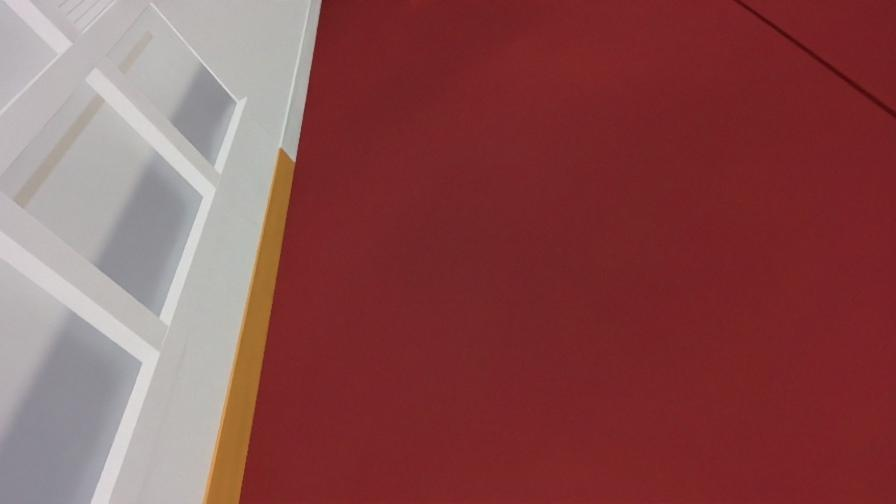

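Emit:
move(joints={"right_shoulder_pitch_rad": 0.252, "right_shoulder_roll_rad": -1.654, "right_shoulder_yaw_rad": 1.192, "right_elbow_rad": -1.41, "right_forearm_roll_rad": -1.457, "right_wrist_pitch_rad": -1.294, "right_hand_roll_rad": 0.239})

Emit:
move(target={"side": "right", "x": 0.47, "y": 0.24, "z": 0.398, "quat_wxyz": [0.5417, 0.4545, -0.4545, 0.5417]})

Emit:
move(target={"side": "right", "x": 0.47, "y": 0.27, "z": 0.43, "quat_wxyz": [0.5963, 0.3799, -0.3799, 0.5963]})

Emit:
move(target={"side": "right", "x": 0.47, "y": 0.31, "z": 0.47, "quat_wxyz": [0.6322, 0.3168, -0.3168, 0.6322]})

Emit:
move(target={"side": "right", "x": 0.47, "y": 0.35, "z": 0.50, "quat_wxyz": [0.6597, 0.2546, -0.2546, 0.6597]})

Scene clock: 329.37 s.
Joint torques (N m): left_arm=[0.51 18.17 2.26 0.14 0.06 -0.53 -0.04] | right_arm=[-1.14 -16.34 -2.83 -0.15 0 -1.84 0.16]
External joint torques (N m): left_arm=[-0.09 -2.78 0.75 0.07 -0.04 -0.28 -0.04] | right_arm=[0.26 -1.53 -0.3 0.71 -0.45 -0.01 0.12]
Wrist force (N): left_arm=[0.0 -3.4 -5.1] | right_arm=[-7.1 0.9 0.4]
Wrist torque (N m): left_arm=[0.00 0.14 0.08] | right_arm=[-0.17 -0.38 0.04]
Wrist force, peak (N): left_arm=[-0.3 -3.0 -6.8] | right_arm=[-7.5 2.1 1.9]
move: done
base_odometry: x=+0.000 y=-0.280 heading=+0.001
lidar_m: 0.70 0.73 1.24 5.00 1.55 1.07 1.02 1.07 1.40 3.35 1.05 0.74
base_status: not commanded
joint_positions: torso_squat_rad=+1.100 torso_shift_rad=+0.150 torso_pitch_rad=+0.500 torso_yaw_rad=+1.500 left_shoulder_pitch_rad=+0.049 left_shoulder_roll_rad=+0.300 left_shoulder_yaw_rad=+0.041 left_elbow_rad=-0.149 left_forearm_roll_rad=+0.010 left_wrist_pitch_rad=-0.019 left_hand_roll_rad=+0.045 left_gripper_m=+0.099 right_shoulder_pitch_rad=+0.252 right_shoulder_roll_rad=-1.654 right_shoulder_yaw_rad=+1.192 right_elbow_rad=-1.410 right_forearm_roll_rad=-1.457 right_wrist_pitch_rad=-1.294 right_hand_roll_rad=+0.239 right_gripper_m=+0.099 head_pan_rad=+0.000 head_tilt_rad=+0.700
joint_status: all done
wheel_motors_off: 0
motor_effort: left_wheel=+12(15) right_wheel=-10(15)
chest: x=-0.0321 y=+0.0001 z=+0.8660 quat_wxyz=(+0.709, +0.169, +0.181, +0.660) (m; base frame)
left_hand: x=-0.7338 y=+0.0716 z=+0.5102 quat_wxyz=(+0.660, +0.323, +0.224, +0.640) (m; base frame)
right_hand: x=+0.4094 y=+0.1997 z=+0.3978 quat_wxyz=(+0.542, +0.454, -0.454, +0.542) (m; base frame)
pictures: none

Scene clock: 330.27 s.
Joint torques (N m): left_arm=[0.21 18.07 2.41 0.1 0.09 -0.47 -0.12] | right_arm=[-3.74 -16.69 -4.42 0.9 0.04 -2 0.24]
External joint torques (N m): left_arm=[-0.38 -2.88 0.91 0.03 -0.02 -0.22 -0.12] | right_arm=[-0.63 0.29 -0.67 0.24 -0.03 -0.12 0.19]
Wrist force (N): left_arm=[-0.2 -3.5 -5.8] | right_arm=[-6.6 0.9 0.4]
Wrist torque (N m): left_arm=[0.01 0.11 0.10] | right_arm=[-0.20 -0.31 0.05]
Wrist force, peak (N): left_arm=[0.3 -3.7 -6.1] | right_arm=[-7.0 0.7 1.7]
move: done
base_odometry: x=+0.000 y=-0.280 heading=+0.001
lidar_m: 0.69 0.72 1.25 5.01 1.55 1.09 1.02 1.07 1.41 3.36 1.05 0.74
base_status: not commanded
joint_positions: torso_squat_rad=+1.100 torso_shift_rad=+0.150 torso_pitch_rad=+0.500 torso_yaw_rad=+1.500 left_shoulder_pitch_rad=+0.049 left_shoulder_roll_rad=+0.300 left_shoulder_yaw_rad=+0.041 left_elbow_rad=-0.149 left_forearm_roll_rad=+0.010 left_wrist_pitch_rad=-0.019 left_hand_roll_rad=+0.045 left_gripper_m=+0.099 right_shoulder_pitch_rad=+0.141 right_shoulder_roll_rad=-1.652 right_shoulder_yaw_rad=+1.150 right_elbow_rad=-1.200 right_forearm_roll_rad=-1.378 right_wrist_pitch_rad=-1.167 right_hand_roll_rad=+0.014 right_gripper_m=+0.099 head_pan_rad=+0.000 head_tilt_rad=+0.700
joint_status: all done
wheel_motors_off: 0
motor_effort: left_wheel=+11(13) right_wheel=-11(13)
chest: x=-0.0321 y=+0.0001 z=+0.8660 quat_wxyz=(+0.709, +0.169, +0.181, +0.660) (m; base frame)
left_hand: x=-0.7338 y=+0.0716 z=+0.5102 quat_wxyz=(+0.660, +0.323, +0.224, +0.640) (m; base frame)
right_hand: x=+0.4698 y=+0.2391 z=+0.3983 quat_wxyz=(+0.546, +0.448, -0.455, +0.542) (m; base frame)
right_hand_status: reached (checked arc, planned for 0.5 s): 1 mm and 0.9 deg off.
pictures: none

Scene clock: 331.37 s.
Joint torques (N m): left_arm=[0.19 18.39 2.3 0.14 -0.02 -0.47 -0.02] | right_arm=[-6.01 -17.81 -6.1 -0.19 0.25 -1.93 -0.06]
External joint torques (N m): left_arm=[-0.41 -2.56 0.8 0.07 -0.13 -0.22 -0.02] | right_arm=[-0.98 0.16 -1.03 -0.27 -0.03 -0.21 -0.11]
Wrist force (N): left_arm=[0.4 -2.4 -6.3] | right_arm=[-5.9 0.8 -0.8]
Wrist torque (N m): left_arm=[-0.11 0.19 0.11] | right_arm=[-0.16 -0.30 -0.15]
Wrist force, peak (N): left_arm=[0.3 -3.3 -6.4] | right_arm=[-7.7 2.3 1.1]
move: done
base_odometry: x=+0.000 y=-0.280 heading=+0.001
lidar_m: 0.70 0.72 1.25 5.00 1.54 1.08 1.03 1.06 1.40 3.35 1.05 0.75
base_status: not commanded
joint_positions: torso_squat_rad=+1.100 torso_shift_rad=+0.150 torso_pitch_rad=+0.500 torso_yaw_rad=+1.500 left_shoulder_pitch_rad=+0.049 left_shoulder_roll_rad=+0.300 left_shoulder_yaw_rad=+0.041 left_elbow_rad=-0.149 left_forearm_roll_rad=+0.010 left_wrist_pitch_rad=-0.019 left_hand_roll_rad=+0.045 left_gripper_m=+0.099 right_shoulder_pitch_rad=+0.090 right_shoulder_roll_rad=-1.960 right_shoulder_yaw_rad=+1.119 right_elbow_rad=-1.603 right_forearm_roll_rad=-1.582 right_wrist_pitch_rad=-0.802 right_hand_roll_rad=+0.156 right_gripper_m=+0.099 head_pan_rad=+0.000 head_tilt_rad=+0.700
joint_status: all done
wheel_motors_off: 0
motor_effort: left_wheel=+12(13) right_wheel=-12(14)
chest: x=-0.0322 y=+0.0001 z=+0.8660 quat_wxyz=(+0.709, +0.169, +0.181, +0.660) (m; base frame)
left_hand: x=-0.7338 y=+0.0716 z=+0.5102 quat_wxyz=(+0.660, +0.323, +0.224, +0.640) (m; base frame)
right_hand: x=+0.4697 y=+0.2695 z=+0.4298 quat_wxyz=(+0.596, +0.382, -0.378, +0.597) (m; base frame)
right_hand_status: reached (checked arc, planned for 0.7 s): 1 mm and 0.3 deg off.
pictures: none

Scene clock: 332.27 s.
Joint torques (N m): left_arm=[0.35 18.48 2.59 0.02 -0.02 -0.45 0] | right_arm=[-7.55 -17.5 -7.15 0.3 0.35 -1.72 -0.17]
External joint torques (N m): left_arm=[-0.24 -2.47 1.09 -0.05 -0.13 -0.2 0] | right_arm=[-0.56 0.59 -0.09 0.09 0.03 -0.24 -0.21]
Wrist force (N): left_arm=[-0.5 -3.4 -5.2] | right_arm=[-5.4 0.7 -2.1]
Wrist torque (N m): left_arm=[0.02 0.07 0.10] | right_arm=[-0.12 -0.26 -0.17]
Wrist force, peak (N): left_arm=[0.1 -2.8 -6.8] | right_arm=[-7.7 1.8 0.1]
move: done
base_odometry: x=+0.000 y=-0.280 heading=+0.001
lidar_m: 0.70 0.73 1.24 4.99 1.54 1.08 1.01 1.07 1.41 3.37 1.05 0.74
base_status: not commanded
joint_positions: torso_squat_rad=+1.100 torso_shift_rad=+0.150 torso_pitch_rad=+0.500 torso_yaw_rad=+1.500 left_shoulder_pitch_rad=+0.049 left_shoulder_roll_rad=+0.300 left_shoulder_yaw_rad=+0.041 left_elbow_rad=-0.149 left_forearm_roll_rad=+0.010 left_wrist_pitch_rad=-0.019 left_hand_roll_rad=+0.045 left_gripper_m=+0.099 right_shoulder_pitch_rad=-0.007 right_shoulder_roll_rad=-2.138 right_shoulder_yaw_rad=+0.968 right_elbow_rad=-1.794 right_forearm_roll_rad=-1.862 right_wrist_pitch_rad=-0.373 right_hand_roll_rad=+0.330 right_gripper_m=+0.099 head_pan_rad=+0.000 head_tilt_rad=+0.700
joint_status: all done
wheel_motors_off: 0
motor_effort: left_wheel=+13(13) right_wheel=-11(14)
chest: x=-0.0322 y=+0.0001 z=+0.8660 quat_wxyz=(+0.709, +0.169, +0.181, +0.660) (m; base frame)
left_hand: x=-0.7338 y=+0.0716 z=+0.5102 quat_wxyz=(+0.660, +0.323, +0.224, +0.640) (m; base frame)
right_hand: x=+0.4697 y=+0.3096 z=+0.4699 quat_wxyz=(+0.630, +0.323, -0.312, +0.634) (m; base frame)
right_hand_status: reached (checked arc, planned for 0.6 s): 0 mm and 0.9 deg off.
pictures: none

Scene clock: 333.43 s.
Joint torques (N m): left_arm=[0.62 18.26 2.43 0.11 0.05 -0.42 -0.02] | right_arm=[-10.85 -14.8 -6.17 3.06 0.22 -1.37 -0.18]
External joint torques (N m): left_arm=[0.02 -2.69 0.93 0.04 -0.06 -0.17 -0.03] | right_arm=[0.61 0.7 -0.02 0.45 0.02 -0.09 -0.21]
Wrist force (N): left_arm=[0.1 -3.1 -5.8] | right_arm=[-4.7 1.0 -2.8]
Wrist torque (N m): left_arm=[-0.05 0.13 0.07] | right_arm=[-0.14 -0.22 0.04]
Wrist force, peak (N): left_arm=[-0.1 -3.2 -6.2] | right_arm=[-6.0 1.5 -2.6]
move: done
base_odometry: x=+0.000 y=-0.280 heading=+0.001
lidar_m: 0.70 0.73 1.25 5.01 1.54 1.08 1.02 1.06 1.42 3.36 1.04 0.75
base_status: not commanded
joint_positions: torso_squat_rad=+1.100 torso_shift_rad=+0.150 torso_pitch_rad=+0.500 torso_yaw_rad=+1.500 left_shoulder_pitch_rad=+0.049 left_shoulder_roll_rad=+0.300 left_shoulder_yaw_rad=+0.041 left_elbow_rad=-0.149 left_forearm_roll_rad=+0.010 left_wrist_pitch_rad=-0.019 left_hand_roll_rad=+0.045 left_gripper_m=+0.099 right_shoulder_pitch_rad=+0.515 right_shoulder_roll_rad=-2.452 right_shoulder_yaw_rad=+0.460 right_elbow_rad=-1.791 right_forearm_roll_rad=-2.142 right_wrist_pitch_rad=-0.221 right_hand_roll_rad=+0.241 right_gripper_m=+0.099 head_pan_rad=+0.000 head_tilt_rad=+0.700
joint_status: all done
wheel_motors_off: 0
motor_effort: left_wheel=+11(13) right_wheel=-14(14)
chest: x=-0.0321 y=+0.0001 z=+0.8660 quat_wxyz=(+0.709, +0.169, +0.181, +0.660) (m; base frame)
left_hand: x=-0.7338 y=+0.0716 z=+0.5102 quat_wxyz=(+0.660, +0.323, +0.224, +0.640) (m; base frame)
right_hand: x=+0.4700 y=+0.3503 z=+0.4998 quat_wxyz=(+0.657, +0.259, -0.251, +0.662) (m; base frame)
right_hand_status: reached (checked arc, planned for 0.9 s): 0 mm and 0.8 deg off.
pictures: none

Emit:
move(joints={"torso_squat_rad": 0.45})

Emit:
move(target={"side": "right", "x": 0.50, "y": 0.38, "z": 0.80, "quat_wxyz": [0.6533, 0.2706, -0.2706, 0.6533]})

Emit:
move(target={"side": "right", "x": 0.50, "y": 0.38, "z": 0.80, "quat_wxyz": [0.6830, 0.1830, -0.1830, 0.6830]})

Emit:
move(target={"side": "right", "x": 0.50, "y": 0.36, "z": 0.78, "quat_wxyz": [0.7011, 0.0923, -0.0923, 0.7011]})

Scene clock: 342.67 s.
Joint torques (N m): left_arm=[0.39 18.43 2.41 0.1 0.05 -0.46 -0.08] | right_arm=[-11.41 -14.86 -5.85 2.92 0.31 -1.24 -0.14]
External joint torques (N m): left_arm=[-0.21 -2.52 0.9 0.03 -0.06 -0.21 -0.09] | right_arm=[0.05 0.64 0.3 0.31 0.12 0.05 -0.18]
Wrist force (N): left_arm=[0.1 -3.0 -5.8] | right_arm=[-5.3 0.7 -2.8]
Wrist torque (N m): left_arm=[-0.07 0.14 0.08] | right_arm=[-0.11 -0.26 0.06]
Wrist force, peak (N): left_arm=[0.0 -3.7 -6.7] | right_arm=[-5.7 1.0 -3.4]
move: done
base_odometry: x=+0.000 y=-0.280 heading=+0.001
lidar_m: 0.70 0.72 1.25 5.01 1.54 1.08 1.02 1.05 1.41 3.36 1.05 0.73
base_status: not commanded
joint_positions: torso_squat_rad=+0.450 torso_shift_rad=+0.150 torso_pitch_rad=+0.500 torso_yaw_rad=+1.500 left_shoulder_pitch_rad=+0.049 left_shoulder_roll_rad=+0.300 left_shoulder_yaw_rad=+0.041 left_elbow_rad=-0.149 left_forearm_roll_rad=+0.010 left_wrist_pitch_rad=-0.019 left_hand_roll_rad=+0.045 left_gripper_m=+0.099 right_shoulder_pitch_rad=+0.515 right_shoulder_roll_rad=-2.452 right_shoulder_yaw_rad=+0.460 right_elbow_rad=-1.791 right_forearm_roll_rad=-2.142 right_wrist_pitch_rad=-0.221 right_hand_roll_rad=+0.241 right_gripper_m=+0.099 head_pan_rad=+0.000 head_tilt_rad=+0.700
joint_status: all done
wheel_motors_off: 0
motor_effort: left_wheel=+12(14) right_wheel=-13(14)
chest: x=+0.0147 y=+0.0001 z=+1.1752 quat_wxyz=(+0.709, +0.169, +0.181, +0.660) (m; base frame)
left_hand: x=-0.6871 y=+0.0716 z=+0.8195 quat_wxyz=(+0.660, +0.324, +0.224, +0.640) (m; base frame)
right_hand: x=+0.5168 y=+0.3504 z=+0.8089 quat_wxyz=(+0.657, +0.259, -0.251, +0.662) (m; base frame)
pictures: none

Scene clock: 343.53 s.
Joint torques (N m): left_arm=[0.43 18.02 2.34 0.17 0.01 -0.6 0.01] | right_arm=[-12.91 -13.51 -6.56 3.36 0.11 -1.3 0.03]
External joint torques (N m): left_arm=[-0.17 -2.93 0.83 0.1 -0.09 -0.35 0] | right_arm=[0.27 -0.49 -0.75 0.7 -0.14 0.02 -0.01]
Wrist force (N): left_arm=[0.0 -3.8 -5.5] | right_arm=[-5.0 1.2 -3.2]
Wrist torque (N m): left_arm=[0.06 0.11 0.09] | right_arm=[-0.21 -0.24 -0.12]
Wrist force, peak (N): left_arm=[1.0 -3.0 -6.3] | right_arm=[-6.2 1.7 -3.2]
move: done
base_odometry: x=+0.000 y=-0.280 heading=+0.001
lidar_m: 0.70 0.73 1.24 5.01 1.54 1.09 1.02 1.06 1.42 3.36 1.04 0.73
base_status: not commanded
joint_positions: torso_squat_rad=+0.450 torso_shift_rad=+0.150 torso_pitch_rad=+0.500 torso_yaw_rad=+1.500 left_shoulder_pitch_rad=+0.049 left_shoulder_roll_rad=+0.300 left_shoulder_yaw_rad=+0.041 left_elbow_rad=-0.149 left_forearm_roll_rad=+0.010 left_wrist_pitch_rad=-0.019 left_hand_roll_rad=+0.045 left_gripper_m=+0.099 right_shoulder_pitch_rad=+0.731 right_shoulder_roll_rad=-2.496 right_shoulder_yaw_rad=+0.291 right_elbow_rad=-1.757 right_forearm_roll_rad=-2.304 right_wrist_pitch_rad=-0.328 right_hand_roll_rad=+0.329 right_gripper_m=+0.099 head_pan_rad=+0.000 head_tilt_rad=+0.700
joint_status: all done
wheel_motors_off: 0
motor_effort: left_wheel=+11(13) right_wheel=-13(14)
chest: x=+0.0146 y=+0.0001 z=+1.1753 quat_wxyz=(+0.709, +0.169, +0.181, +0.660) (m; base frame)
left_hand: x=-0.6871 y=+0.0716 z=+0.8195 quat_wxyz=(+0.660, +0.323, +0.224, +0.640) (m; base frame)
right_hand: x=+0.5000 y=+0.3799 z=+0.8000 quat_wxyz=(+0.653, +0.271, -0.270, +0.653) (m; base frame)
right_hand_status: reached (checked arc, planned for 0.5 s): 0 mm and 0.1 deg off.
pictures: none

Scene clock: 344.37 s.
Joint torques (N m): left_arm=[0.36 18.38 2.41 0.22 0.12 -0.46 -0.09] | right_arm=[-14.75 -10.98 -6.18 5.04 0.08 -1.2 -0.07]
External joint torques (N m): left_arm=[-0.24 -2.57 0.91 0.15 0.01 -0.21 -0.09] | right_arm=[0.67 1.1 -1.42 0.96 -0.04 -0.21 -0.09]
Wrist force (N): left_arm=[-0.2 -2.6 -5.9] | right_arm=[-3.7 1.1 -3.6]
Wrist torque (N m): left_arm=[-0.08 0.10 0.12] | right_arm=[-0.16 -0.12 0.02]
Wrist force, peak (N): left_arm=[0.5 -2.8 -6.4] | right_arm=[-5.9 1.6 -3.1]
move: done
base_odometry: x=+0.000 y=-0.280 heading=+0.001
lidar_m: 0.69 0.72 1.24 5.01 1.53 1.09 1.01 1.06 1.39 3.35 1.04 0.74
base_status: not commanded
joint_positions: torso_squat_rad=+0.450 torso_shift_rad=+0.150 torso_pitch_rad=+0.500 torso_yaw_rad=+1.500 left_shoulder_pitch_rad=+0.049 left_shoulder_roll_rad=+0.300 left_shoulder_yaw_rad=+0.041 left_elbow_rad=-0.149 left_forearm_roll_rad=+0.010 left_wrist_pitch_rad=-0.019 left_hand_roll_rad=+0.045 left_gripper_m=+0.099 right_shoulder_pitch_rad=+0.772 right_shoulder_roll_rad=-2.686 right_shoulder_yaw_rad=+0.256 right_elbow_rad=-1.678 right_forearm_roll_rad=-2.427 right_wrist_pitch_rad=-0.025 right_hand_roll_rad=+0.247 right_gripper_m=+0.099 head_pan_rad=+0.000 head_tilt_rad=+0.700
joint_status: all done
wheel_motors_off: 0
motor_effort: left_wheel=+11(13) right_wheel=-14(14)
chest: x=+0.0146 y=+0.0001 z=+1.1753 quat_wxyz=(+0.709, +0.169, +0.181, +0.660) (m; base frame)
left_hand: x=-0.6871 y=+0.0716 z=+0.8194 quat_wxyz=(+0.660, +0.323, +0.224, +0.640) (m; base frame)
right_hand: x=+0.4998 y=+0.3796 z=+0.8006 quat_wxyz=(+0.683, +0.183, -0.186, +0.682) (m; base frame)
right_hand_status: reached (checked arc, planned for 0.5 s): 1 mm and 0.4 deg off.
pictures: none

Scene clock: 345.27 s.
Joint torques (N m): left_arm=[0.59 18.15 2.23 0.17 0.09 -0.43 -0.02] | right_arm=[-16.65 -10.72 -5.23 5.61 -0.01 -0.8 -0.08]
External joint torques (N m): left_arm=[-0.02 -2.8 0.72 0.1 -0.02 -0.18 -0.02] | right_arm=[0.26 0.05 -1.31 0.94 -0.11 -0.24 -0.1]
Wrist force (N): left_arm=[0.3 -3.1 -5.8] | right_arm=[-2.4 0.9 -5.1]
Wrist torque (N m): left_arm=[-0.03 0.18 0.10] | right_arm=[-0.12 -0.08 0.09]
Wrist force, peak (N): left_arm=[-0.1 -3.4 -6.5] | right_arm=[-2.9 0.8 -5.3]
move: done
base_odometry: x=+0.000 y=-0.280 heading=+0.001
lidar_m: 0.71 0.73 1.24 5.01 1.56 1.08 1.03 1.07 1.40 3.36 1.05 0.74
base_status: not commanded
joint_positions: torso_squat_rad=+0.450 torso_shift_rad=+0.150 torso_pitch_rad=+0.500 torso_yaw_rad=+1.500 left_shoulder_pitch_rad=+0.049 left_shoulder_roll_rad=+0.300 left_shoulder_yaw_rad=+0.041 left_elbow_rad=-0.149 left_forearm_roll_rad=+0.010 left_wrist_pitch_rad=-0.019 left_hand_roll_rad=+0.045 left_gripper_m=+0.099 right_shoulder_pitch_rad=+0.884 right_shoulder_roll_rad=-2.763 right_shoulder_yaw_rad=+0.185 right_elbow_rad=-1.536 right_forearm_roll_rad=-2.483 right_wrist_pitch_rad=+0.284 right_hand_roll_rad=+0.219 right_gripper_m=+0.099 head_pan_rad=+0.000 head_tilt_rad=+0.700
joint_status: all done
wheel_motors_off: 0
motor_effort: left_wheel=+12(13) right_wheel=-11(14)
chest: x=+0.0146 y=+0.0001 z=+1.1753 quat_wxyz=(+0.709, +0.169, +0.181, +0.660) (m; base frame)
left_hand: x=-0.6871 y=+0.0716 z=+0.8194 quat_wxyz=(+0.660, +0.323, +0.224, +0.640) (m; base frame)
right_hand: x=+0.5002 y=+0.3593 z=+0.7805 quat_wxyz=(+0.702, +0.092, -0.096, +0.700) (m; base frame)
right_hand_status: reached (checked arc, planned for 0.5 s): 1 mm and 0.5 deg off.
pictures: none


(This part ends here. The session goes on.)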